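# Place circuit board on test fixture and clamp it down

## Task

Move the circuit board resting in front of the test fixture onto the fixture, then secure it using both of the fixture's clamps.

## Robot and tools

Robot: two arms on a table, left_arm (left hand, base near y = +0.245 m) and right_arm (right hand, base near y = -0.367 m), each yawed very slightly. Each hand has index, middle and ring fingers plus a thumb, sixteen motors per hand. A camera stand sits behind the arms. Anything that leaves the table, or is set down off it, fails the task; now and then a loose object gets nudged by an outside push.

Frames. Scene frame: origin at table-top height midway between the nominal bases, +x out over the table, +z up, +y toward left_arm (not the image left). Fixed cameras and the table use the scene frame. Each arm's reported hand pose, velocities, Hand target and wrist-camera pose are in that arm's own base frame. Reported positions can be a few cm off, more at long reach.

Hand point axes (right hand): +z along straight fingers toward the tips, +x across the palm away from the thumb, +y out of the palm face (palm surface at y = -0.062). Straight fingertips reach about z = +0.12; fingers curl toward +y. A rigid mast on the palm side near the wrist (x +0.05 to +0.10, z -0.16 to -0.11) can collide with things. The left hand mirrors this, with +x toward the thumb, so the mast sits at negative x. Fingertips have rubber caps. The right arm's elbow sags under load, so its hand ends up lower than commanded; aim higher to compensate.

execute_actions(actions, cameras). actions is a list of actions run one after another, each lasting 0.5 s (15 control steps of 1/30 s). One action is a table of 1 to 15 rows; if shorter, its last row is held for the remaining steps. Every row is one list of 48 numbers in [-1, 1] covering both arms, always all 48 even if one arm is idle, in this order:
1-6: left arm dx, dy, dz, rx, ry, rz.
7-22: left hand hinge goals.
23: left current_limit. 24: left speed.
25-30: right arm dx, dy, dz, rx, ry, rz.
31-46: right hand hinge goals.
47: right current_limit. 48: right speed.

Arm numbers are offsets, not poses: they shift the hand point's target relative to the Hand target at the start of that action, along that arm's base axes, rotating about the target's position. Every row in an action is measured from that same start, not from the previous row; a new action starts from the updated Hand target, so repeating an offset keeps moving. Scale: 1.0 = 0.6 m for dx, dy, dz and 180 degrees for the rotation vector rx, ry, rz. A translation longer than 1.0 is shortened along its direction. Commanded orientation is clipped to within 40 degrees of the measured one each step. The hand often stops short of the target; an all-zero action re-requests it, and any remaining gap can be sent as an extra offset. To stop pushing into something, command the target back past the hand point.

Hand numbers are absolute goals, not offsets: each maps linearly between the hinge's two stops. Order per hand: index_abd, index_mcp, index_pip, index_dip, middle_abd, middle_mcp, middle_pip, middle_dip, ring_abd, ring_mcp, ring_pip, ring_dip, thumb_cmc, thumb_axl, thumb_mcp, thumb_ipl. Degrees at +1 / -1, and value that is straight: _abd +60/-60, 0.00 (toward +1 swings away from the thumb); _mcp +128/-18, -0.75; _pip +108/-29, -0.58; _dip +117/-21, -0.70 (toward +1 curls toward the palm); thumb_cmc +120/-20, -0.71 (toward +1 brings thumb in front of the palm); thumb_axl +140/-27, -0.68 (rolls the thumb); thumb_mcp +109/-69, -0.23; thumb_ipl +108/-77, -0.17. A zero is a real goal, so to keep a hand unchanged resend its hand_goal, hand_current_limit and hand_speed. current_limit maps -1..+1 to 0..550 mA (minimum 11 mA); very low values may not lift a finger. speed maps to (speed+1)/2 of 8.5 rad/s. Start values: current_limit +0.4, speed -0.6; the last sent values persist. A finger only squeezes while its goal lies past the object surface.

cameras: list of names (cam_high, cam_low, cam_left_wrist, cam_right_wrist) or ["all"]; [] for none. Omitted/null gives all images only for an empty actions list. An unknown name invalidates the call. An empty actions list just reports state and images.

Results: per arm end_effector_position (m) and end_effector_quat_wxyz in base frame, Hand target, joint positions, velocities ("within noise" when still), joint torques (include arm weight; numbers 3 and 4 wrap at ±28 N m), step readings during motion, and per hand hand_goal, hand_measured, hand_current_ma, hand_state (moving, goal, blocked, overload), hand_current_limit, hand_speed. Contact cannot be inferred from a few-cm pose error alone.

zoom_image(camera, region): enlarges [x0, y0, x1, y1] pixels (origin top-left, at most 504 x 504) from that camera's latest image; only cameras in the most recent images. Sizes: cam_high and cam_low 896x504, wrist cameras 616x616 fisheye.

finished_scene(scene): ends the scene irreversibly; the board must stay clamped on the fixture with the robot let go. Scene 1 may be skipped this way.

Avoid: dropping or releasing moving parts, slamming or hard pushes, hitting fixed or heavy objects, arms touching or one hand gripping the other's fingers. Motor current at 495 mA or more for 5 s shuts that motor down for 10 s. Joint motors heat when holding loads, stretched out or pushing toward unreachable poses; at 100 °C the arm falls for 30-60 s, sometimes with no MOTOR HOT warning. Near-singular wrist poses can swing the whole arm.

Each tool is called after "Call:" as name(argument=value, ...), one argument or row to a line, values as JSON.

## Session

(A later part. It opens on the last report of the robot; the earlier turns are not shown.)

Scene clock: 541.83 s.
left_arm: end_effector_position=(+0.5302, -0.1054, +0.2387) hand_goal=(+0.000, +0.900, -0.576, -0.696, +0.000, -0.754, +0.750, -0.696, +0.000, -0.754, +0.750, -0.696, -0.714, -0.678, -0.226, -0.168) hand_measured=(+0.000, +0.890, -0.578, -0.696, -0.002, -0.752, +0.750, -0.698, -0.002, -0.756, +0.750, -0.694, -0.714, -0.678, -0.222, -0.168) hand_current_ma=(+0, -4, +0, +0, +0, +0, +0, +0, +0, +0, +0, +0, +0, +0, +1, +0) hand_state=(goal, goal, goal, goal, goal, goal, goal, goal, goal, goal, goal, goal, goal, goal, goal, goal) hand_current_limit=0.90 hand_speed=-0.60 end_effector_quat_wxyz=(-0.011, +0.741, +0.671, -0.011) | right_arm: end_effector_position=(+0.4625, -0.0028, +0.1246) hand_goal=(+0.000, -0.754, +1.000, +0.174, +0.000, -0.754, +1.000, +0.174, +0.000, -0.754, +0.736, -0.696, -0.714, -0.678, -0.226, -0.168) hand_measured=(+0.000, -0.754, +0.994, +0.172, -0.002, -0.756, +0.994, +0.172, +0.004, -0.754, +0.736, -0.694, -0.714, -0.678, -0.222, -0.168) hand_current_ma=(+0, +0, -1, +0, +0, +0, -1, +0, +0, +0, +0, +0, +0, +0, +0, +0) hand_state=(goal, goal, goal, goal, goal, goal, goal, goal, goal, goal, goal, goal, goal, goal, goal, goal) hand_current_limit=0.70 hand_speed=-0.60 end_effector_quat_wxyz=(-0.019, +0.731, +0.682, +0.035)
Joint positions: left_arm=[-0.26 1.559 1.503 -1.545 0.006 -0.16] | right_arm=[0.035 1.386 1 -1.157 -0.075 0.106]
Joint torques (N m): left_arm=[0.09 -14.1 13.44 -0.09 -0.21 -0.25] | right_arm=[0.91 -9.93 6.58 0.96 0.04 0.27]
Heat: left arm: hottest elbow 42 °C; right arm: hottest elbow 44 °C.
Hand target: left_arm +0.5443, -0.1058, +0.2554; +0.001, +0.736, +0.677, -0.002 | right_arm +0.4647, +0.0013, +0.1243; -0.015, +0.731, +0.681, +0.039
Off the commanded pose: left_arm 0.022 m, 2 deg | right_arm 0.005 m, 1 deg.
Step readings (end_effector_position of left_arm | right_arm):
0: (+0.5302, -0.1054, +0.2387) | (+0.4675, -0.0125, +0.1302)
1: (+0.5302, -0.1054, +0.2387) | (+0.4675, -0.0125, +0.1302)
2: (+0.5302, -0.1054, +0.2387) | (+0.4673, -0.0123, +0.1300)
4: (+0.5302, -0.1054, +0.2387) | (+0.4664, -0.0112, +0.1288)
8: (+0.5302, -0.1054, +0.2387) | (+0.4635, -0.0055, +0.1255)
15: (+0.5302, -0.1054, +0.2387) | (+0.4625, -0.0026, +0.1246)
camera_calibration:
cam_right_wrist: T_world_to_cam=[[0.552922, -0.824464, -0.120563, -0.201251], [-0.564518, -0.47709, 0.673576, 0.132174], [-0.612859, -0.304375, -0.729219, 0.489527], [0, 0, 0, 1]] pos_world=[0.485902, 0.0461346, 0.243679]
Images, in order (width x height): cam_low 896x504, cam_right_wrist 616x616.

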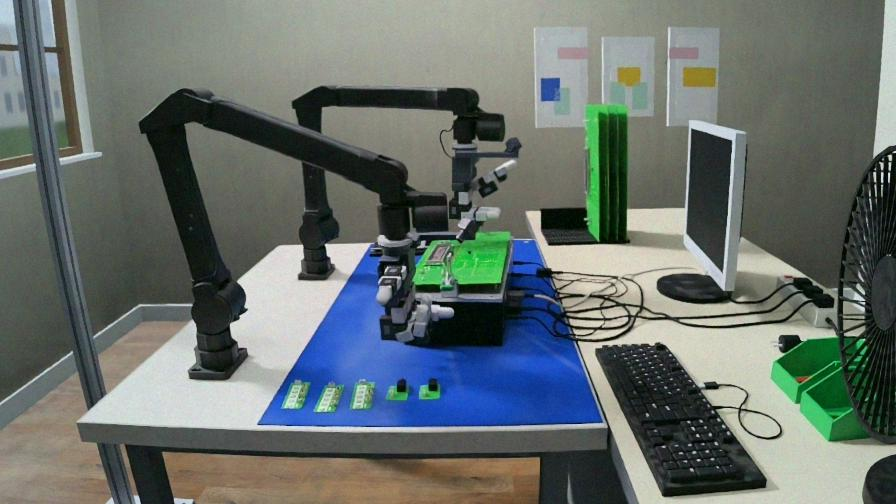

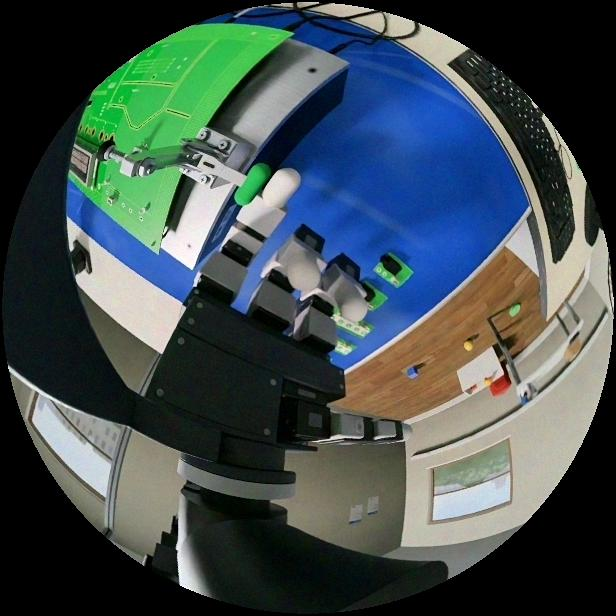

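Call:
execute_actions(
  actions=[
    [[0.0,0.0,0.0,0,0,0, 0,0.9,-0.576,-0.696,0,-0.754,0.75,-0.696,0,-0.754,0.75,-0.696,-0.714,-0.678,-0.226,-0.168,0.9,-0.6, 0.012,0.02,0.09,0,0,0, 0,-0.754,1,0.174,0,-0.754,1,0.174,0,-0.754,0.737,-0.696,-0.714,-0.678,-0.226,-0.168,0.7,-0.6]],
  ],
  cameras=["cam_right_wrist", "cam_low"],
)

Call:
zoom_image(
  camera="cam_right_wrist",
  region=[120, 80, 360, 260],
)

Call:
zoom_image(
  camera="cam_low",
  region=[380, 230, 540, 330],
)

Scene clock: 543.87 s.
left_arm: end_effector_position=(+0.5302, -0.1054, +0.2387) hand_goal=(+0.000, +0.900, -0.576, -0.696, +0.000, -0.754, +0.750, -0.696, +0.000, -0.754, +0.750, -0.696, -0.714, -0.678, -0.226, -0.168) hand_measured=(+0.000, +0.890, -0.578, -0.696, -0.002, -0.752, +0.750, -0.698, -0.002, -0.756, +0.750, -0.694, -0.714, -0.678, -0.222, -0.168) hand_current_ma=(+0, -4, +0, +0, +0, +0, +0, +0, +0, +0, +0, +0, +0, +0, +1, +0) hand_state=(goal, goal, goal, goal, goal, goal, goal, goal, goal, goal, goal, goal, goal, goal, goal, goal) hand_current_limit=0.90 hand_speed=-0.60 end_effector_quat_wxyz=(-0.011, +0.741, +0.671, -0.011) | right_arm: end_effector_position=(+0.4597, +0.0079, +0.1560) hand_goal=(+0.000, -0.754, +1.000, +0.174, +0.000, -0.754, +1.000, +0.174, +0.000, -0.754, +0.736, -0.696, -0.714, -0.678, -0.226, -0.168) hand_measured=(+0.000, -0.754, +0.994, +0.172, -0.002, -0.756, +0.994, +0.172, +0.002, -0.754, +0.736, -0.694, -0.714, -0.678, -0.222, -0.168) hand_current_ma=(+0, +0, -1, +0, +0, +0, -1, +0, +0, +0, +0, +0, +0, +0, +0, +0) hand_state=(goal, goal, goal, goal, goal, goal, goal, goal, goal, goal, goal, goal, goal, goal, goal, goal) hand_current_limit=0.70 hand_speed=-0.60 end_effector_quat_wxyz=(-0.028, +0.732, +0.681, +0.024)
Joint positions: left_arm=[-0.26 1.559 1.503 -1.545 0.006 -0.16] | right_arm=[0.064 1.367 1.076 -1.277 -0.073 0.136]
Joint torques (N m): left_arm=[0.44 -13.63 13.44 -0.02 -0.24 -0.25] | right_arm=[-0.44 -11.22 10.11 -0.14 0.09 0.31]
Heat: left arm: hottest elbow 42 °C; right arm: hottest elbow 44 °C.
Hand target: left_arm +0.5443, -0.1058, +0.2554; +0.001, +0.736, +0.677, -0.002 | right_arm +0.4720, +0.0132, +0.1783; -0.015, +0.731, +0.681, +0.039
Off the commanded pose: left_arm 0.022 m, 2 deg | right_arm 0.026 m, 2 deg.
Step readings (end_effector_position of left_arm | right_arm):
0: (+0.5302, -0.1054, +0.2387) | (+0.4624, -0.0028, +0.1246)
1: (+0.5302, -0.1054, +0.2387) | (+0.4624, -0.0029, +0.1246)
2: (+0.5302, -0.1054, +0.2387) | (+0.4615, -0.0023, +0.1243)
4: (+0.5302, -0.1054, +0.2387) | (+0.4565, -0.0011, +0.1254)
8: (+0.5302, -0.1054, +0.2387) | (+0.4551, +0.0051, +0.1377)
15: (+0.5302, -0.1054, +0.2387) | (+0.4609, +0.0082, +0.1564)
camera_calibration:
cam_right_wrist: T_world_to_cam=[[0.548429, -0.825399, -0.133949, -0.182978], [-0.545916, -0.474762, 0.690345, 0.10327], [-0.633404, -0.30548, -0.710972, 0.520591], [0, 0, 0, 1]] pos_world=[0.486472, 0.0570287, 0.274324]
Images, in order (width x height): cam_low 896x504, cam_right_wrist 616x616.

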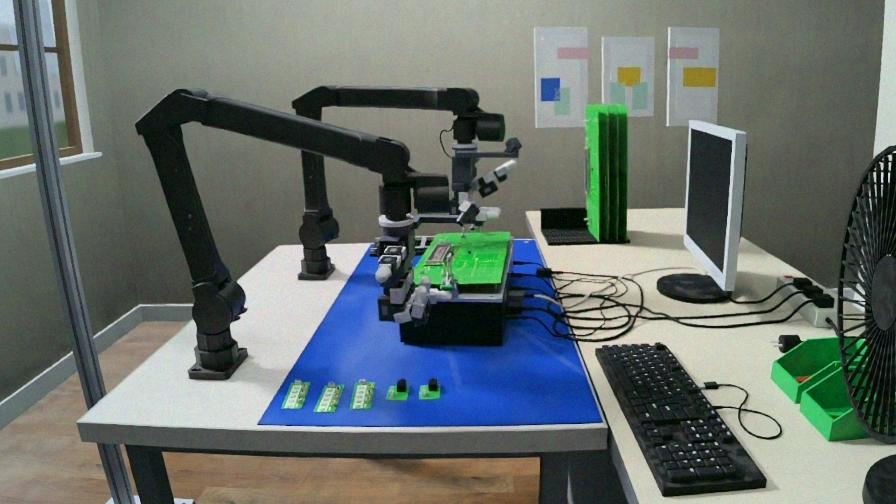

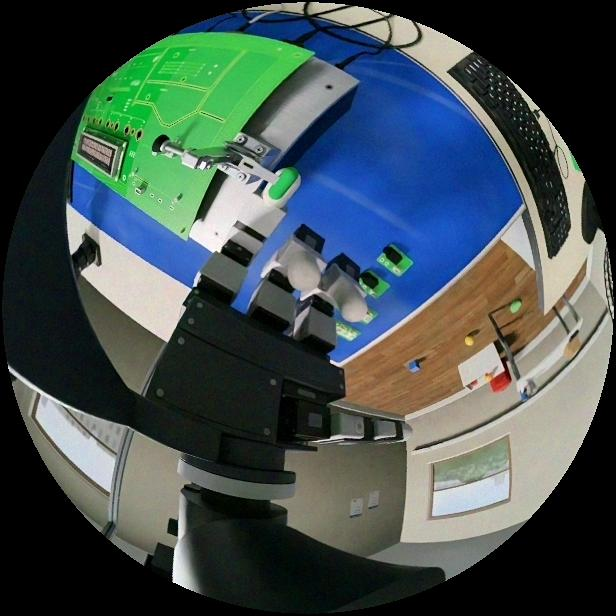

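Scaled by 2.100 from the camera's 616x616 image, which has a finer 880x880 frame.

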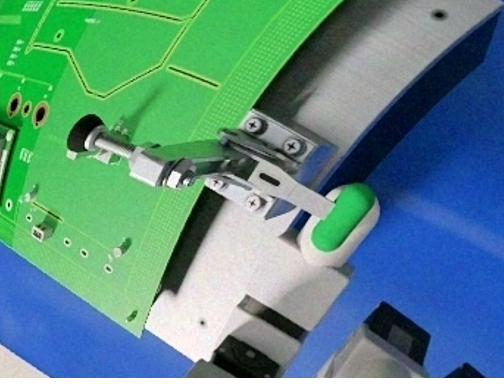

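Scaled by 3.150 from the camera's 896x504 image, which has a finer 1280x720 frame.

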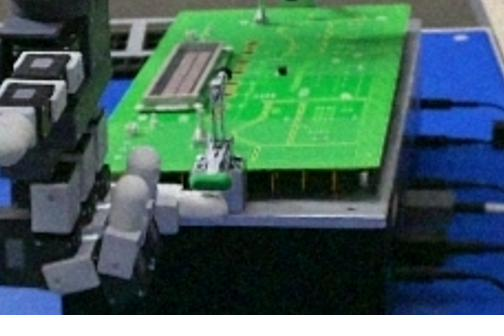

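Call:
execute_actions(
  actions=[
    [[0.0,0.0,0.0,0,0,0, 0,0.9,-0.576,-0.696,0,-0.754,0.75,-0.696,0,-0.754,0.75,-0.696,-0.714,-0.678,-0.226,-0.168,0.9,-0.6, 0.0,0.0,0.05,0,0,0, 0,-0.754,1,0.174,0,-0.754,1,0.174,0,-0.754,0.737,-0.696,-0.714,-0.678,-0.226,-0.168,0.7,-0.6]],
    [[0.0,0.0,0.0,0,0,0, 0,0.9,-0.576,-0.696,0,-0.754,0.75,-0.696,0,-0.754,0.75,-0.696,-0.714,-0.678,-0.226,-0.168,0.9,-0.6, 0.0,0.03,0.03,0,0,0, 0,-0.754,1,0.174,0,-0.754,1,0.174,0,-0.754,0.737,-0.696,-0.714,-0.678,-0.226,-0.168,0.7,-0.6]],
  ],
  cameras=["cam_right_wrist", "cam_low"],
)

Call:
zoom_image(
  camera="cam_right_wrist",
  region=[120, 80, 360, 260],
)

Call:
zoom_image(
  camera="cam_low",
  region=[380, 230, 540, 330],
)

Scene clock: 546.33 s.
left_arm: end_effector_position=(+0.5302, -0.1054, +0.2387) hand_goal=(+0.000, +0.900, -0.576, -0.696, +0.000, -0.754, +0.750, -0.696, +0.000, -0.754, +0.750, -0.696, -0.714, -0.678, -0.226, -0.168) hand_measured=(+0.000, +0.890, -0.578, -0.696, -0.002, -0.752, +0.750, -0.698, -0.002, -0.756, +0.750, -0.694, -0.714, -0.678, -0.222, -0.168) hand_current_ma=(+0, -4, +0, +0, +0, +0, +0, +0, +0, +0, +0, +0, +0, +0, +1, +0) hand_state=(goal, goal, goal, goal, goal, goal, goal, goal, goal, goal, goal, goal, goal, goal, goal, goal) hand_current_limit=0.90 hand_speed=-0.60 end_effector_quat_wxyz=(-0.011, +0.741, +0.671, -0.011) | right_arm: end_effector_position=(+0.4607, +0.0247, +0.1988) hand_goal=(+0.000, -0.754, +1.000, +0.174, +0.000, -0.754, +1.000, +0.174, +0.000, -0.754, +0.736, -0.696, -0.714, -0.678, -0.226, -0.168) hand_measured=(+0.000, -0.754, +0.994, +0.172, -0.002, -0.756, +0.994, +0.172, +0.000, -0.758, +0.730, -0.698, -0.714, -0.678, -0.222, -0.168) hand_current_ma=(+0, +0, -1, +0, +0, +0, -1, +0, +0, +0, -1, +0, +0, +0, +0, +0) hand_state=(goal, goal, goal, goal, goal, goal, goal, goal, goal, goal, goal, goal, goal, goal, goal, goal) hand_current_limit=0.70 hand_speed=-0.60 end_effector_quat_wxyz=(-0.030, +0.732, +0.680, +0.019)
Joint positions: left_arm=[-0.26 1.559 1.503 -1.545 0.006 -0.16] | right_arm=[0.11 1.353 1.179 -1.402 -0.07 0.182]
Joint torques (N m): left_arm=[0.26 -14.04 13.45 -0.13 -0.23 -0.24] | right_arm=[1.96 -10.75 10.84 -0.1 -0.05 0.27]
Heat: left arm: hottest elbow 43 °C; right arm: hottest elbow 44 °C.
Hand target: left_arm +0.5443, -0.1058, +0.2554; +0.001, +0.736, +0.677, -0.002 | right_arm +0.4719, +0.0313, +0.2264; -0.015, +0.731, +0.681, +0.039
Off the commanded pose: left_arm 0.022 m, 2 deg | right_arm 0.031 m, 3 deg.
Step readings (end_effector_position of left_arm | right_arm):
0: (+0.5302, -0.1054, +0.2387) | (+0.4596, +0.0078, +0.1560)
1: (+0.5302, -0.1054, +0.2387) | (+0.4595, +0.0078, +0.1561)
2: (+0.5302, -0.1054, +0.2387) | (+0.4587, +0.0078, +0.1567)
4: (+0.5302, -0.1054, +0.2387) | (+0.4570, +0.0075, +0.1605)
8: (+0.5302, -0.1054, +0.2387) | (+0.4583, +0.0074, +0.1719)
15: (+0.5302, -0.1054, +0.2387) | (+0.4602, +0.0075, +0.1821)
16: (+0.5302, -0.1054, +0.2387) | (+0.4599, +0.0076, +0.1820)
17: (+0.5302, -0.1054, +0.2387) | (+0.4595, +0.0083, +0.1825)
19: (+0.5302, -0.1054, +0.2387) | (+0.4584, +0.0111, +0.1853)
23: (+0.5302, -0.1054, +0.2387) | (+0.4606, +0.0221, +0.1944)
30: (+0.5302, -0.1054, +0.2387) | (+0.4610, +0.0249, +0.1989)
camera_calibration:
cam_right_wrist: T_world_to_cam=[[0.546456, -0.826305, -0.136401, -0.162532], [-0.53884, -0.471577, 0.698045, 0.07745], [-0.641121, -0.307953, -0.702943, 0.558823], [0, 0, 0, 1]] pos_world=[0.488823, 0.0743139, 0.316587]
Images, in order (width x height): cam_low 896x504, cam_right_wrist 616x616.

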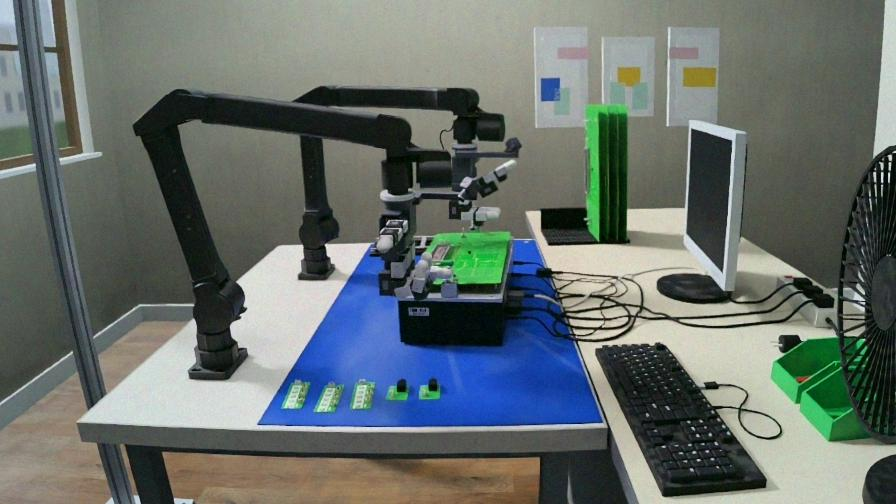

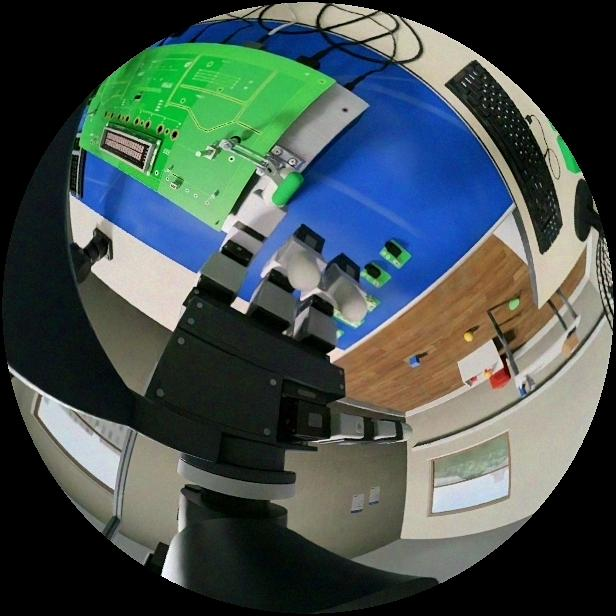

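Scaled by 2.100 from the camera's 616x616 image, which has a finer 880x880 frame.

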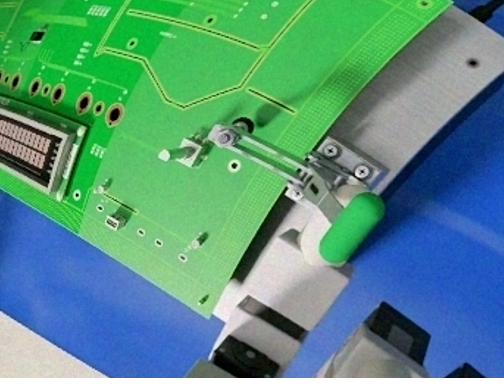

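Scaled by 3.150 from the camera's 896x504 image, which has a finer 1280x720 frame.

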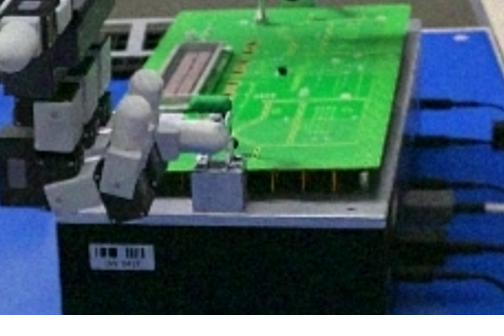

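Call:
execute_actions(
  actions=[
    [[0.0,0.0,0.0,0,0,0, 0,0.9,-0.576,-0.696,0,-0.754,0.75,-0.696,0,-0.754,0.75,-0.696,-0.714,-0.678,-0.226,-0.168,0.9,-0.6, 0.0,0.01,0.04,0,0,0, 0,-0.754,1,0.174,0,-0.754,1,0.174,0,-0.754,0.737,-0.696,-0.714,-0.678,-0.226,-0.168,0.7,-0.6]],
    [[0.0,0.0,0.0,0,0,0, 0,0.9,-0.576,-0.696,0,-0.754,0.75,-0.696,0,-0.754,0.75,-0.696,-0.714,-0.678,-0.226,-0.168,0.9,-0.6, 0.0,0.03,0.0,0,0,0, 0,-0.754,1,0.174,0,-0.754,1,0.174,0,-0.754,0.737,-0.696,-0.714,-0.678,-0.226,-0.168,0.7,-0.6]],
  ],
  cameras=["cam_right_wrist", "cam_low"],
)

Call:
zoom_image(
  camera="cam_right_wrist",
  region=[120, 80, 360, 260],
)

Call:
zoom_image(
  camera="cam_low",
  region=[380, 230, 540, 330],
)

Scene clock: 549.13 s.
left_arm: end_effector_position=(+0.5302, -0.1054, +0.2387) hand_goal=(+0.000, +0.900, -0.576, -0.696, +0.000, -0.754, +0.750, -0.696, +0.000, -0.754, +0.750, -0.696, -0.714, -0.678, -0.226, -0.168) hand_measured=(+0.000, +0.890, -0.578, -0.696, -0.002, -0.752, +0.750, -0.698, -0.002, -0.756, +0.750, -0.694, -0.714, -0.678, -0.222, -0.168) hand_current_ma=(+0, -4, +0, +0, +0, +0, +0, +0, +0, +0, +0, +0, +0, +0, +1, +0) hand_state=(goal, goal, goal, goal, goal, goal, goal, goal, goal, goal, goal, goal, goal, goal, goal, goal) hand_current_limit=0.90 hand_speed=-0.60 end_effector_quat_wxyz=(-0.011, +0.741, +0.671, -0.011) | right_arm: end_effector_position=(+0.4569, +0.0312, +0.2185) hand_goal=(+0.000, -0.754, +1.000, +0.174, +0.000, -0.754, +1.000, +0.174, +0.000, -0.754, +0.736, -0.696, -0.714, -0.678, -0.226, -0.168) hand_measured=(+0.000, -0.754, +0.994, +0.172, -0.002, -0.756, +0.994, +0.172, -0.010, -0.772, +0.710, -0.708, -0.714, -0.678, -0.222, -0.168) hand_current_ma=(+0, +0, -1, +0, +0, +0, -1, +0, -1, -7, -11, -3, +0, +0, +0, +0) hand_state=(goal, goal, goal, goal, goal, goal, goal, goal, goal, goal, blocked, goal, goal, goal, goal, goal) hand_current_limit=0.70 hand_speed=-0.60 end_effector_quat_wxyz=(-0.026, +0.749, +0.661, +0.006)
Joint positions: left_arm=[-0.26 1.559 1.503 -1.545 0.006 -0.16] | right_arm=[0.148 1.353 1.233 -1.47 -0.051 0.272]
Joint torques (N m): left_arm=[0.32 -13.92 13.46 -0.12 -0.21 -0.25] | right_arm=[2.73 -11.58 11.67 0.05 -0.6 0.03]
Heat: left arm: hottest elbow 43 °C; right arm: hottest elbow 45 °C.
Hand target: left_arm +0.5443, -0.1058, +0.2554; +0.001, +0.736, +0.677, -0.002 | right_arm +0.4719, +0.0553, +0.2503; -0.015, +0.731, +0.681, +0.039
Off the commanded pose: left_arm 0.022 m, 2 deg | right_arm 0.043 m, 5 deg.
Step readings (end_effector_position of left_arm | right_arm):
0: (+0.5302, -0.1054, +0.2387) | (+0.4607, +0.0246, +0.1988)
1: (+0.5302, -0.1054, +0.2387) | (+0.4607, +0.0246, +0.1989)
2: (+0.5302, -0.1054, +0.2387) | (+0.4601, +0.0250, +0.2000)
4: (+0.5302, -0.1054, +0.2387) | (+0.4591, +0.0257, +0.2041)
8: (+0.5302, -0.1054, +0.2387) | (+0.4608, +0.0275, +0.2147)
15: (+0.5302, -0.1054, +0.2387) | (+0.4597, +0.0268, +0.2162)
16: (+0.5302, -0.1054, +0.2387) | (+0.4596, +0.0269, +0.2162)
17: (+0.5302, -0.1054, +0.2387) | (+0.4595, +0.0271, +0.2162)
19: (+0.5302, -0.1054, +0.2387) | (+0.4591, +0.0286, +0.2167)
23: (+0.5302, -0.1054, +0.2387) | (+0.4582, +0.0311, +0.2184)
30: (+0.5302, -0.1054, +0.2387) | (+0.4573, +0.0312, +0.2185)
camera_calibration:
cam_right_wrist: T_world_to_cam=[[0.501355, -0.856053, -0.125765, -0.133121], [-0.550289, -0.42764, 0.717152, 0.064416], [-0.667702, -0.29034, -0.685475, 0.579977], [0, 0, 0, 1]] pos_world=[0.48944, 0.0819789, 0.334622]
Images, in order (width x height): cam_low 896x504, cam_right_wrist 616x616.

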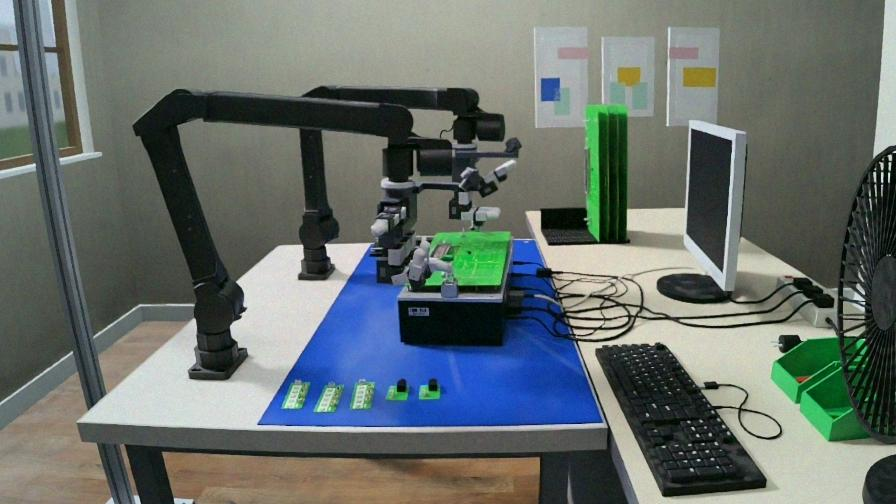

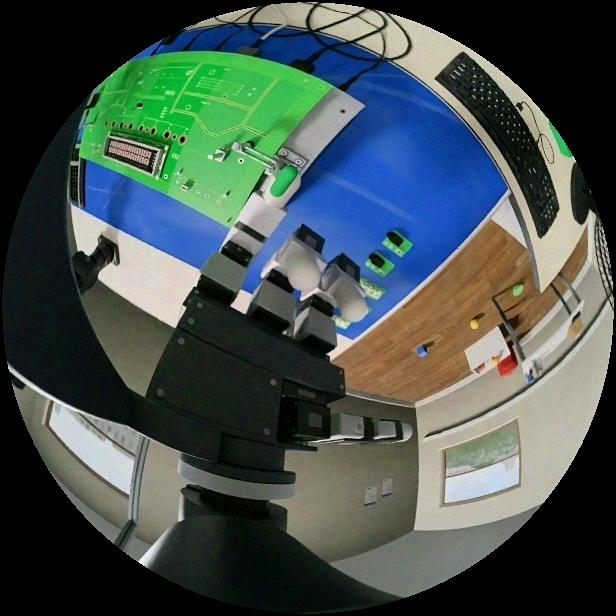

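Scaled by 2.100 from the camera's 616x616 image, which has a finer 880x880 frame.

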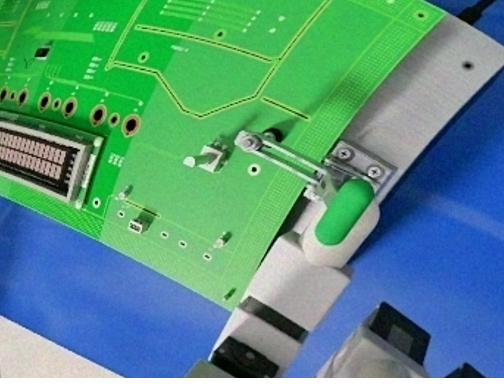

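Scaled by 3.150 from the camera's 896x504 image, which has a finer 1280x720 frame.

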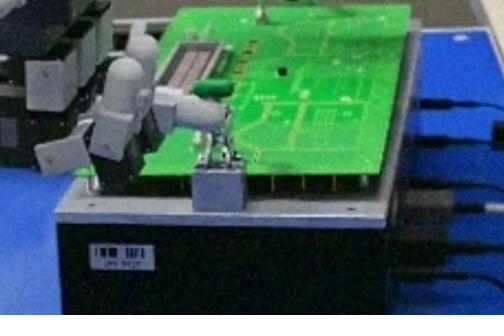

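Call:
execute_actions(
  actions=[
    [[0.0,0.0,0.0,0,0,0, 0,0.9,-0.576,-0.696,0,-0.754,0.75,-0.696,0,-0.754,0.75,-0.696,-0.714,-0.678,-0.226,-0.168,0.9,-0.6, 0.0,0.04,0.0,0,0,0, 0,-0.754,1,0.174,0,-0.754,1,0.174,0,-0.754,0.737,-0.696,-0.714,-0.678,-0.226,-0.168,0.7,-0.6]],
  ],
  cameras=["cam_right_wrist", "cam_low"],
)

Call:
zoom_image(
  camera="cam_right_wrist",
  region=[120, 80, 360, 260],
)

Call:
zoom_image(
  camera="cam_low",
  region=[380, 230, 540, 330],
)

Scene clock: 551.10 s.
left_arm: end_effector_position=(+0.5302, -0.1054, +0.2387) hand_goal=(+0.000, +0.900, -0.576, -0.696, +0.000, -0.754, +0.750, -0.696, +0.000, -0.754, +0.750, -0.696, -0.714, -0.678, -0.226, -0.168) hand_measured=(+0.000, +0.890, -0.578, -0.696, -0.002, -0.752, +0.750, -0.698, -0.002, -0.756, +0.750, -0.694, -0.714, -0.678, -0.222, -0.168) hand_current_ma=(+0, -4, +0, +0, +0, +0, +0, +0, +0, +0, +0, +0, +0, +0, +1, +0) hand_state=(goal, goal, goal, goal, goal, goal, goal, goal, goal, goal, goal, goal, goal, goal, goal, goal) hand_current_limit=0.90 hand_speed=-0.60 end_effector_quat_wxyz=(-0.011, +0.741, +0.671, -0.011) | right_arm: end_effector_position=(+0.4524, +0.0357, +0.2200) hand_goal=(+0.000, -0.754, +1.000, +0.174, +0.000, -0.754, +1.000, +0.174, +0.000, -0.754, +0.736, -0.696, -0.714, -0.678, -0.226, -0.168) hand_measured=(+0.000, -0.754, +0.994, +0.172, -0.002, -0.756, +0.994, +0.172, -0.022, -0.764, +0.716, -0.706, -0.714, -0.678, -0.222, -0.168) hand_current_ma=(+0, +0, -1, +0, +0, +0, -1, +0, -6, -2, -6, -2, +0, +0, +0, +0) hand_state=(goal, goal, goal, goal, goal, goal, goal, goal, blocked, goal, goal, goal, goal, goal, goal, goal) hand_current_limit=0.70 hand_speed=-0.60 end_effector_quat_wxyz=(-0.018, +0.768, +0.640, -0.003)
Joint positions: left_arm=[-0.26 1.559 1.503 -1.545 0.006 -0.16] | right_arm=[0.183 1.353 1.236 -1.476 -0.028 0.365]
Joint torques (N m): left_arm=[0.15 -13.86 13.38 -0.21 -0.2 -0.22] | right_arm=[4.13 -10.81 11.88 0.32 -1.27 -0.32]
Heat: left arm: hottest elbow 43 °C; right arm: hottest elbow 45 °C.
Hand target: left_arm +0.5443, -0.1058, +0.2554; +0.001, +0.736, +0.677, -0.002 | right_arm +0.4719, +0.0792, +0.2503; -0.015, +0.731, +0.681, +0.038
Off the commanded pose: left_arm 0.022 m, 2 deg | right_arm 0.057 m, 8 deg.
Step readings (end_effector_position of left_arm | right_arm):
0: (+0.5302, -0.1054, +0.2387) | (+0.4569, +0.0312, +0.2185)
1: (+0.5302, -0.1054, +0.2387) | (+0.4569, +0.0313, +0.2185)
2: (+0.5302, -0.1054, +0.2387) | (+0.4567, +0.0318, +0.2185)
4: (+0.5302, -0.1054, +0.2387) | (+0.4559, +0.0330, +0.2188)
8: (+0.5302, -0.1054, +0.2387) | (+0.4541, +0.0356, +0.2198)
15: (+0.5302, -0.1054, +0.2387) | (+0.4527, +0.0358, +0.2200)
camera_calibration:
cam_right_wrist: T_world_to_cam=[[0.450924, -0.886296, -0.105581, -0.107355], [-0.571177, -0.377431, 0.728905, 0.0678049], [-0.685875, -0.268376, -0.676424, 0.584761], [0, 0, 0, 1]] pos_world=[0.48821, 0.0873794, 0.334789]
Images, in order (width x height): cam_low 896x504, cam_right_wrist 616x616.

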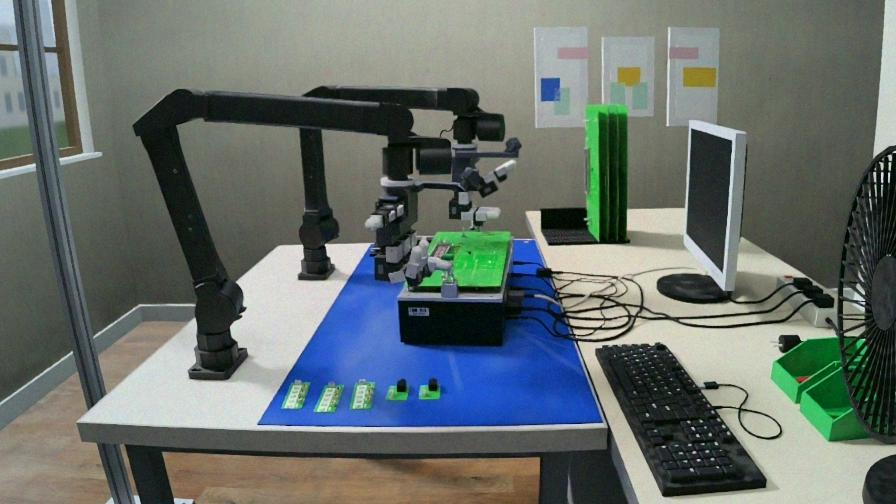

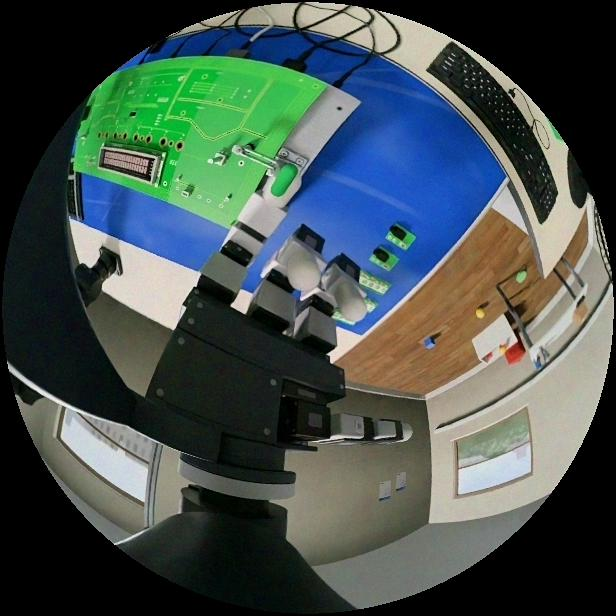

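Scaled by 2.100 from the camera's 616x616 image, which has a finer 880x880 frame.

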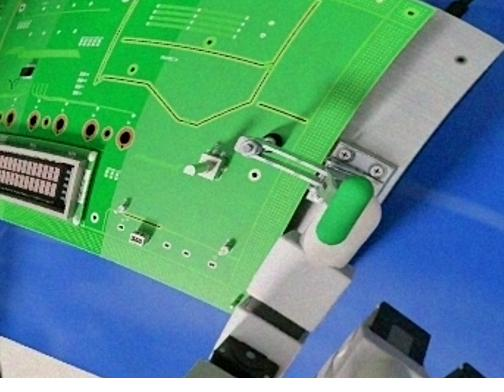

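Scaled by 3.150 from the camera's 896x504 image, which has a finer 1280x720 frame.

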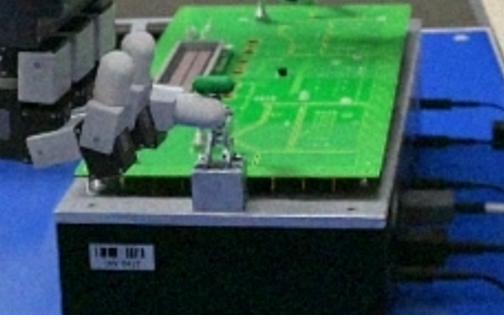

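Call:
execute_actions(
  actions=[
    [[0.0,0.0,0.0,0,0,0, 0,0.9,-0.576,-0.696,0,-0.754,0.75,-0.696,0,-0.754,0.75,-0.696,-0.714,-0.678,-0.226,-0.168,0.9,-0.6, 0.01,0.03,0.01,0,0,0, 0,-0.754,1,0.174,0,-0.754,1,0.174,0,-0.754,0.737,-0.696,-0.714,-0.678,-0.226,-0.168,0.8,-0.6]],
  ],
  cameras=["cam_right_wrist", "cam_low"],
)

Call:
zoom_image(
  camera="cam_right_wrist",
  region=[120, 80, 360, 260],
)

Call:
zoom_image(
  camera="cam_low",
  region=[380, 230, 540, 330],
)

Scene clock: 553.23 s.
left_arm: end_effector_position=(+0.5302, -0.1054, +0.2387) hand_goal=(+0.000, +0.900, -0.576, -0.696, +0.000, -0.754, +0.750, -0.696, +0.000, -0.754, +0.750, -0.696, -0.714, -0.678, -0.226, -0.168) hand_measured=(+0.000, +0.890, -0.578, -0.696, -0.002, -0.752, +0.750, -0.698, -0.002, -0.756, +0.750, -0.694, -0.714, -0.678, -0.222, -0.168) hand_current_ma=(+0, -4, +0, +0, +0, +0, +0, +0, +0, +0, +0, +0, +0, +0, +1, +0) hand_state=(goal, goal, goal, goal, goal, goal, goal, goal, goal, goal, goal, goal, goal, goal, goal, goal) hand_current_limit=0.90 hand_speed=-0.60 end_effector_quat_wxyz=(-0.011, +0.741, +0.671, -0.011) | right_arm: end_effector_position=(+0.4519, +0.0429, +0.2264) hand_goal=(+0.000, -0.754, +1.000, +0.174, +0.000, -0.754, +1.000, +0.174, +0.000, -0.754, +0.736, -0.696, -0.714, -0.678, -0.226, -0.168) hand_measured=(+0.000, -0.754, +0.994, +0.172, -0.002, -0.756, +0.994, +0.172, -0.042, -0.772, +0.702, -0.714, -0.714, -0.678, -0.222, -0.168) hand_current_ma=(+0, +0, -1, +0, +0, +0, -1, +0, -22, -7, -20, -5, +0, +0, +0, +0) hand_state=(goal, goal, goal, goal, goal, goal, goal, goal, blocked, goal, blocked, goal, goal, goal, goal, goal) hand_current_limit=0.80 hand_speed=-0.60 end_effector_quat_wxyz=(-0.012, +0.777, +0.630, -0.009)
Joint positions: left_arm=[-0.26 1.559 1.503 -1.545 0.006 -0.16] | right_arm=[0.212 1.36 1.259 -1.497 -0.014 0.42]
Joint torques (N m): left_arm=[0.38 -14.15 13.42 -0.12 -0.21 -0.22] | right_arm=[3.96 -10.05 13.03 0.81 -1.66 -0.5]
Heat: left arm: hottest elbow 43 °C; right arm: hottest elbow 45 °C.
Hand target: left_arm +0.5443, -0.1058, +0.2554; +0.001, +0.736, +0.677, -0.002 | right_arm +0.4779, +0.0973, +0.2563; -0.015, +0.731, +0.681, +0.039
Off the commanded pose: left_arm 0.022 m, 2 deg | right_arm 0.067 m, 10 deg.
Step readings (end_effector_position of left_arm | right_arm):
0: (+0.5302, -0.1054, +0.2387) | (+0.4524, +0.0357, +0.2200)
1: (+0.5302, -0.1054, +0.2387) | (+0.4524, +0.0359, +0.2202)
2: (+0.5302, -0.1054, +0.2387) | (+0.4524, +0.0362, +0.2208)
4: (+0.5302, -0.1054, +0.2387) | (+0.4524, +0.0379, +0.2227)
8: (+0.5302, -0.1054, +0.2387) | (+0.4529, +0.0427, +0.2262)
15: (+0.5302, -0.1054, +0.2387) | (+0.4522, +0.0428, +0.2265)
camera_calibration:
cam_right_wrist: T_world_to_cam=[[0.42788, -0.899128, -0.0921307, -0.0922597], [-0.578575, -0.350785, 0.736342, 0.0661385], [-0.694384, -0.261762, -0.670307, 0.592913], [0, 0, 0, 1]] pos_world=[0.489451, 0.0954492, 0.340233]
Images, in order (width x height): cam_low 896x504, cam_right_wrist 616x616.

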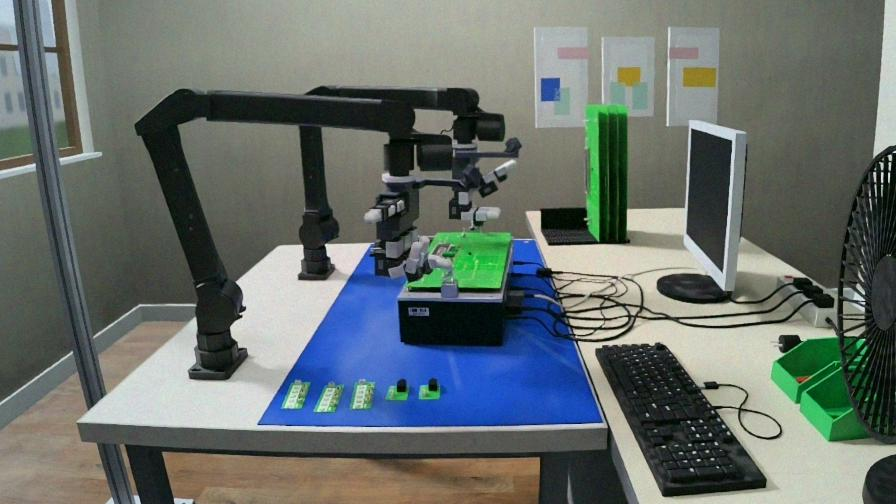

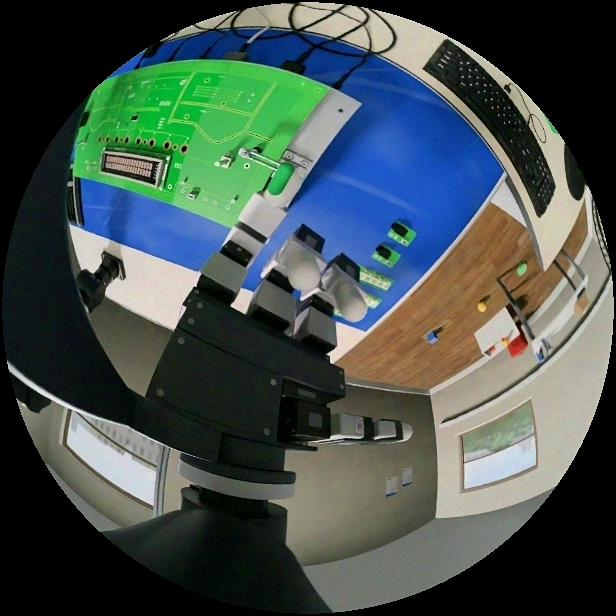

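Scaled by 2.100 from the camera's 616x616 image, which has a finer 880x880 frame.

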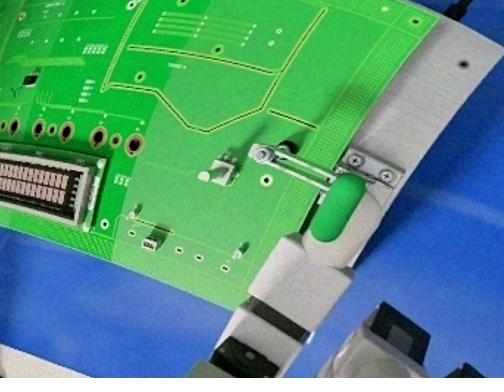

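Scaled by 3.150 from the camera's 896x504 image, which has a finer 1280x720 frame.

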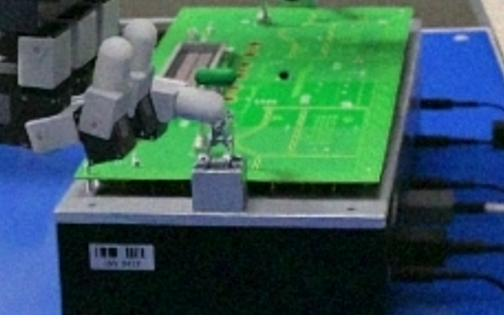

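Call:
execute_actions(
  actions=[
    [[0.0,0.0,0.0,0,0,0, 0,0.9,-0.576,-0.696,0,-0.754,0.75,-0.696,0,-0.754,0.75,-0.696,-0.714,-0.678,-0.226,-0.168,0.9,-0.6, 0.005,0.04,0.01,0,0,0, 0,-0.754,1,0.174,0,-0.754,1,0.174,0,-0.754,0.737,-0.696,-0.714,-0.678,-0.226,-0.168,0.9,-0.6]],
  ],
  cameras=["cam_right_wrist", "cam_low"],
)

Call:
zoom_image(
  camera="cam_right_wrist",
  region=[120, 80, 360, 260],
)

Call:
zoom_image(
  camera="cam_low",
  region=[380, 230, 540, 330],
)

Scene clock: 555.00 s.
left_arm: end_effector_position=(+0.5302, -0.1054, +0.2387) hand_goal=(+0.000, +0.900, -0.576, -0.696, +0.000, -0.754, +0.750, -0.696, +0.000, -0.754, +0.750, -0.696, -0.714, -0.678, -0.226, -0.168) hand_measured=(+0.000, +0.890, -0.578, -0.696, -0.002, -0.752, +0.750, -0.698, -0.002, -0.756, +0.750, -0.694, -0.714, -0.678, -0.222, -0.168) hand_current_ma=(+0, -4, +0, +0, +0, +0, +0, +0, +0, +0, +0, +0, +0, +0, +1, +0) hand_state=(goal, goal, goal, goal, goal, goal, goal, goal, goal, goal, goal, goal, goal, goal, goal, goal) hand_current_limit=0.90 hand_speed=-0.60 end_effector_quat_wxyz=(-0.011, +0.741, +0.671, -0.011) | right_arm: end_effector_position=(+0.4488, +0.0465, +0.2301) hand_goal=(+0.000, -0.754, +1.000, +0.174, +0.000, -0.754, +1.000, +0.174, +0.000, -0.754, +0.736, -0.696, -0.714, -0.678, -0.226, -0.168) hand_measured=(+0.000, -0.754, +0.994, +0.172, -0.002, -0.756, +0.994, +0.172, -0.056, -0.774, +0.694, -0.716, -0.714, -0.678, -0.222, -0.168) hand_current_ma=(+0, +0, -1, +0, +0, +0, -1, +0, -39, -8, -28, -7, +0, +0, +0, +0) hand_state=(goal, goal, goal, goal, goal, goal, goal, goal, blocked, goal, blocked, blocked, goal, goal, goal, goal) hand_current_limit=0.90 hand_speed=-0.60 end_effector_quat_wxyz=(-0.006, +0.794, +0.607, -0.022)
Joint positions: left_arm=[-0.26 1.559 1.503 -1.545 0.006 -0.16] | right_arm=[0.243 1.375 1.282 -1.524 0.007 0.509]
Joint torques (N m): left_arm=[0.5 -13.92 13.35 -0.13 -0.22 -0.22] | right_arm=[6.36 -10.64 13.7 1.26 -2.41 -0.69]
Heat: left arm: hottest elbow 43 °C; right arm: hottest elbow 46 °C.
Hand target: left_arm +0.5443, -0.1058, +0.2554; +0.001, +0.736, +0.677, -0.002 | right_arm +0.4810, +0.1213, +0.2624; -0.015, +0.731, +0.681, +0.039
Off the commanded pose: left_arm 0.022 m, 2 deg | right_arm 0.088 m, 13 deg.
Step readings (end_effector_position of left_arm | right_arm):
0: (+0.5302, -0.1054, +0.2387) | (+0.4519, +0.0428, +0.2264)
1: (+0.5302, -0.1054, +0.2387) | (+0.4520, +0.0430, +0.2266)
2: (+0.5302, -0.1054, +0.2387) | (+0.4518, +0.0434, +0.2267)
4: (+0.5302, -0.1054, +0.2387) | (+0.4517, +0.0446, +0.2279)
8: (+0.5302, -0.1054, +0.2387) | (+0.4504, +0.0459, +0.2291)
15: (+0.5302, -0.1054, +0.2387) | (+0.4491, +0.0464, +0.2300)
camera_calibration:
cam_right_wrist: T_world_to_cam=[[0.374639, -0.924371, -0.0720011, -0.0668213], [-0.587374, -0.296707, 0.752966, 0.0603993], [-0.717383, -0.239798, -0.654109, 0.599662], [0, 0, 0, 1]] pos_world=[0.490698, 0.0999511, 0.341954]
Images, in order (width x height): cam_low 896x504, cam_right_wrist 616x616.

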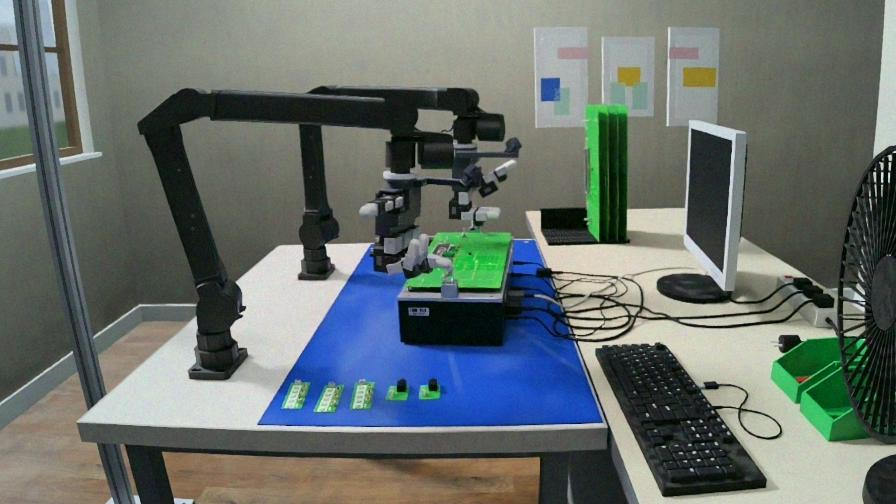

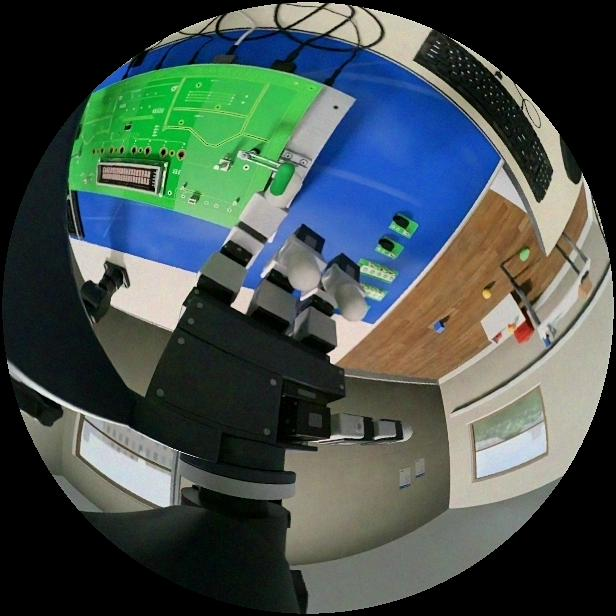

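Scaled by 2.100 from the camera's 616x616 image, which has a finer 880x880 frame.

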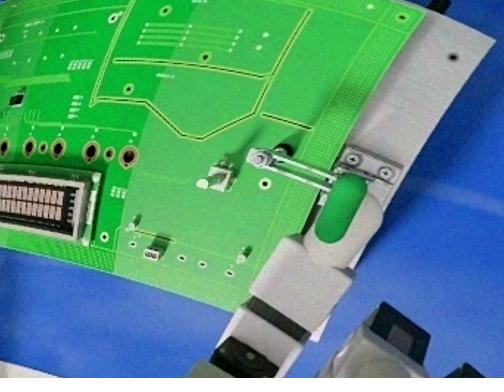

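Scaled by 3.150 from the camera's 896x504 image, which has a finer 1280x720 frame.

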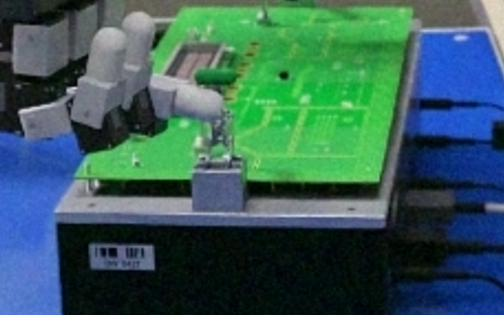

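Call:
zoom_image(
  camera="cam_right_wrist",
  region=[225, 130, 325, 215],
)

Call:
execute_actions(
  actions=[],
  cameras=["cam_high"],
)

Call:
zoom_image(
  camera="cam_high",
  region=[380, 310, 460, 370],
)

Scaled by 5.040 from the camera's 616x616 image, which has a finer 880x880 frame.

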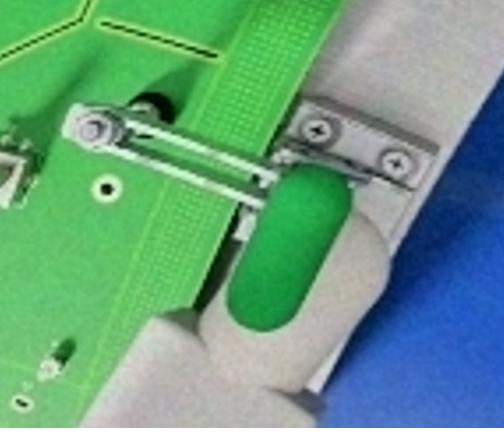

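Scene clock: 559.57 s.
left_arm: end_effector_position=(+0.5302, -0.1054, +0.2387) hand_goal=(+0.000, +0.900, -0.576, -0.696, +0.000, -0.754, +0.750, -0.696, +0.000, -0.754, +0.750, -0.696, -0.714, -0.678, -0.226, -0.168) hand_measured=(+0.000, +0.890, -0.578, -0.696, -0.002, -0.752, +0.750, -0.698, -0.002, -0.756, +0.750, -0.694, -0.714, -0.678, -0.222, -0.168) hand_current_ma=(+0, -4, +0, +0, +0, +0, +0, +0, +0, +0, +0, +0, +0, +0, +1, +0) hand_state=(goal, goal, goal, goal, goal, goal, goal, goal, goal, goal, goal, goal, goal, goal, goal, goal) hand_current_limit=0.90 hand_speed=-0.60 end_effector_quat_wxyz=(-0.011, +0.741, +0.671, -0.011) | right_arm: end_effector_position=(+0.4487, +0.0464, +0.2301) hand_goal=(+0.000, -0.754, +1.000, +0.174, +0.000, -0.754, +1.000, +0.174, +0.000, -0.754, +0.736, -0.696, -0.714, -0.678, -0.226, -0.168) hand_measured=(+0.000, -0.754, +0.994, +0.172, -0.002, -0.756, +0.994, +0.172, -0.056, -0.774, +0.694, -0.716, -0.714, -0.678, -0.222, -0.168) hand_current_ma=(+0, +0, -1, +0, +0, +0, -1, +0, -39, -8, -28, -7, +0, +0, +0, +0) hand_state=(goal, goal, goal, goal, goal, goal, goal, goal, blocked, goal, blocked, blocked, goal, goal, goal, goal) hand_current_limit=0.90 hand_speed=-0.60 end_effector_quat_wxyz=(-0.006, +0.794, +0.607, -0.022)
Joint positions: left_arm=[-0.26 1.559 1.503 -1.545 0.006 -0.16] | right_arm=[0.243 1.375 1.282 -1.524 0.007 0.509]
Joint velocities: within noise
Joint torques (N m): left_arm=[0.56 -13.8 13.39 -0.14 -0.22 -0.22] | right_arm=[6.89 -9.29 13.61 1.4 -2.35 -0.79]
Heat: left arm: hottest elbow 44 °C; right arm: hottest elbow 46 °C.
Hand target: left_arm +0.5443, -0.1058, +0.2554; +0.001, +0.736, +0.677, -0.002 | right_arm +0.4810, +0.1213, +0.2624; -0.015, +0.731, +0.681, +0.039
Off the commanded pose: left_arm 0.022 m, 2 deg | right_arm 0.088 m, 13 deg.
Images, in order (width x height): cam_high 896x504.

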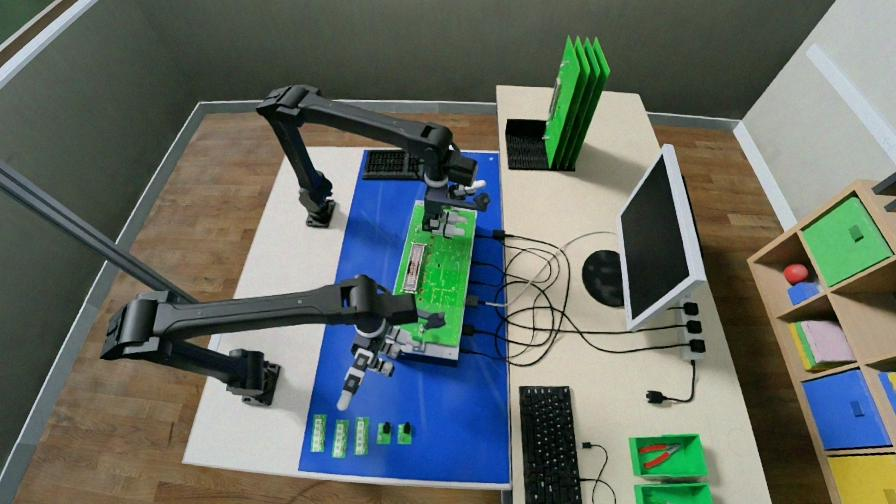

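Scaled by 6.300 from the camera's 896x504 image, which has a finer 1280x720 frame.

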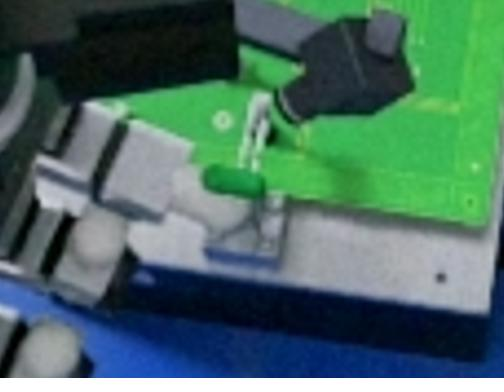

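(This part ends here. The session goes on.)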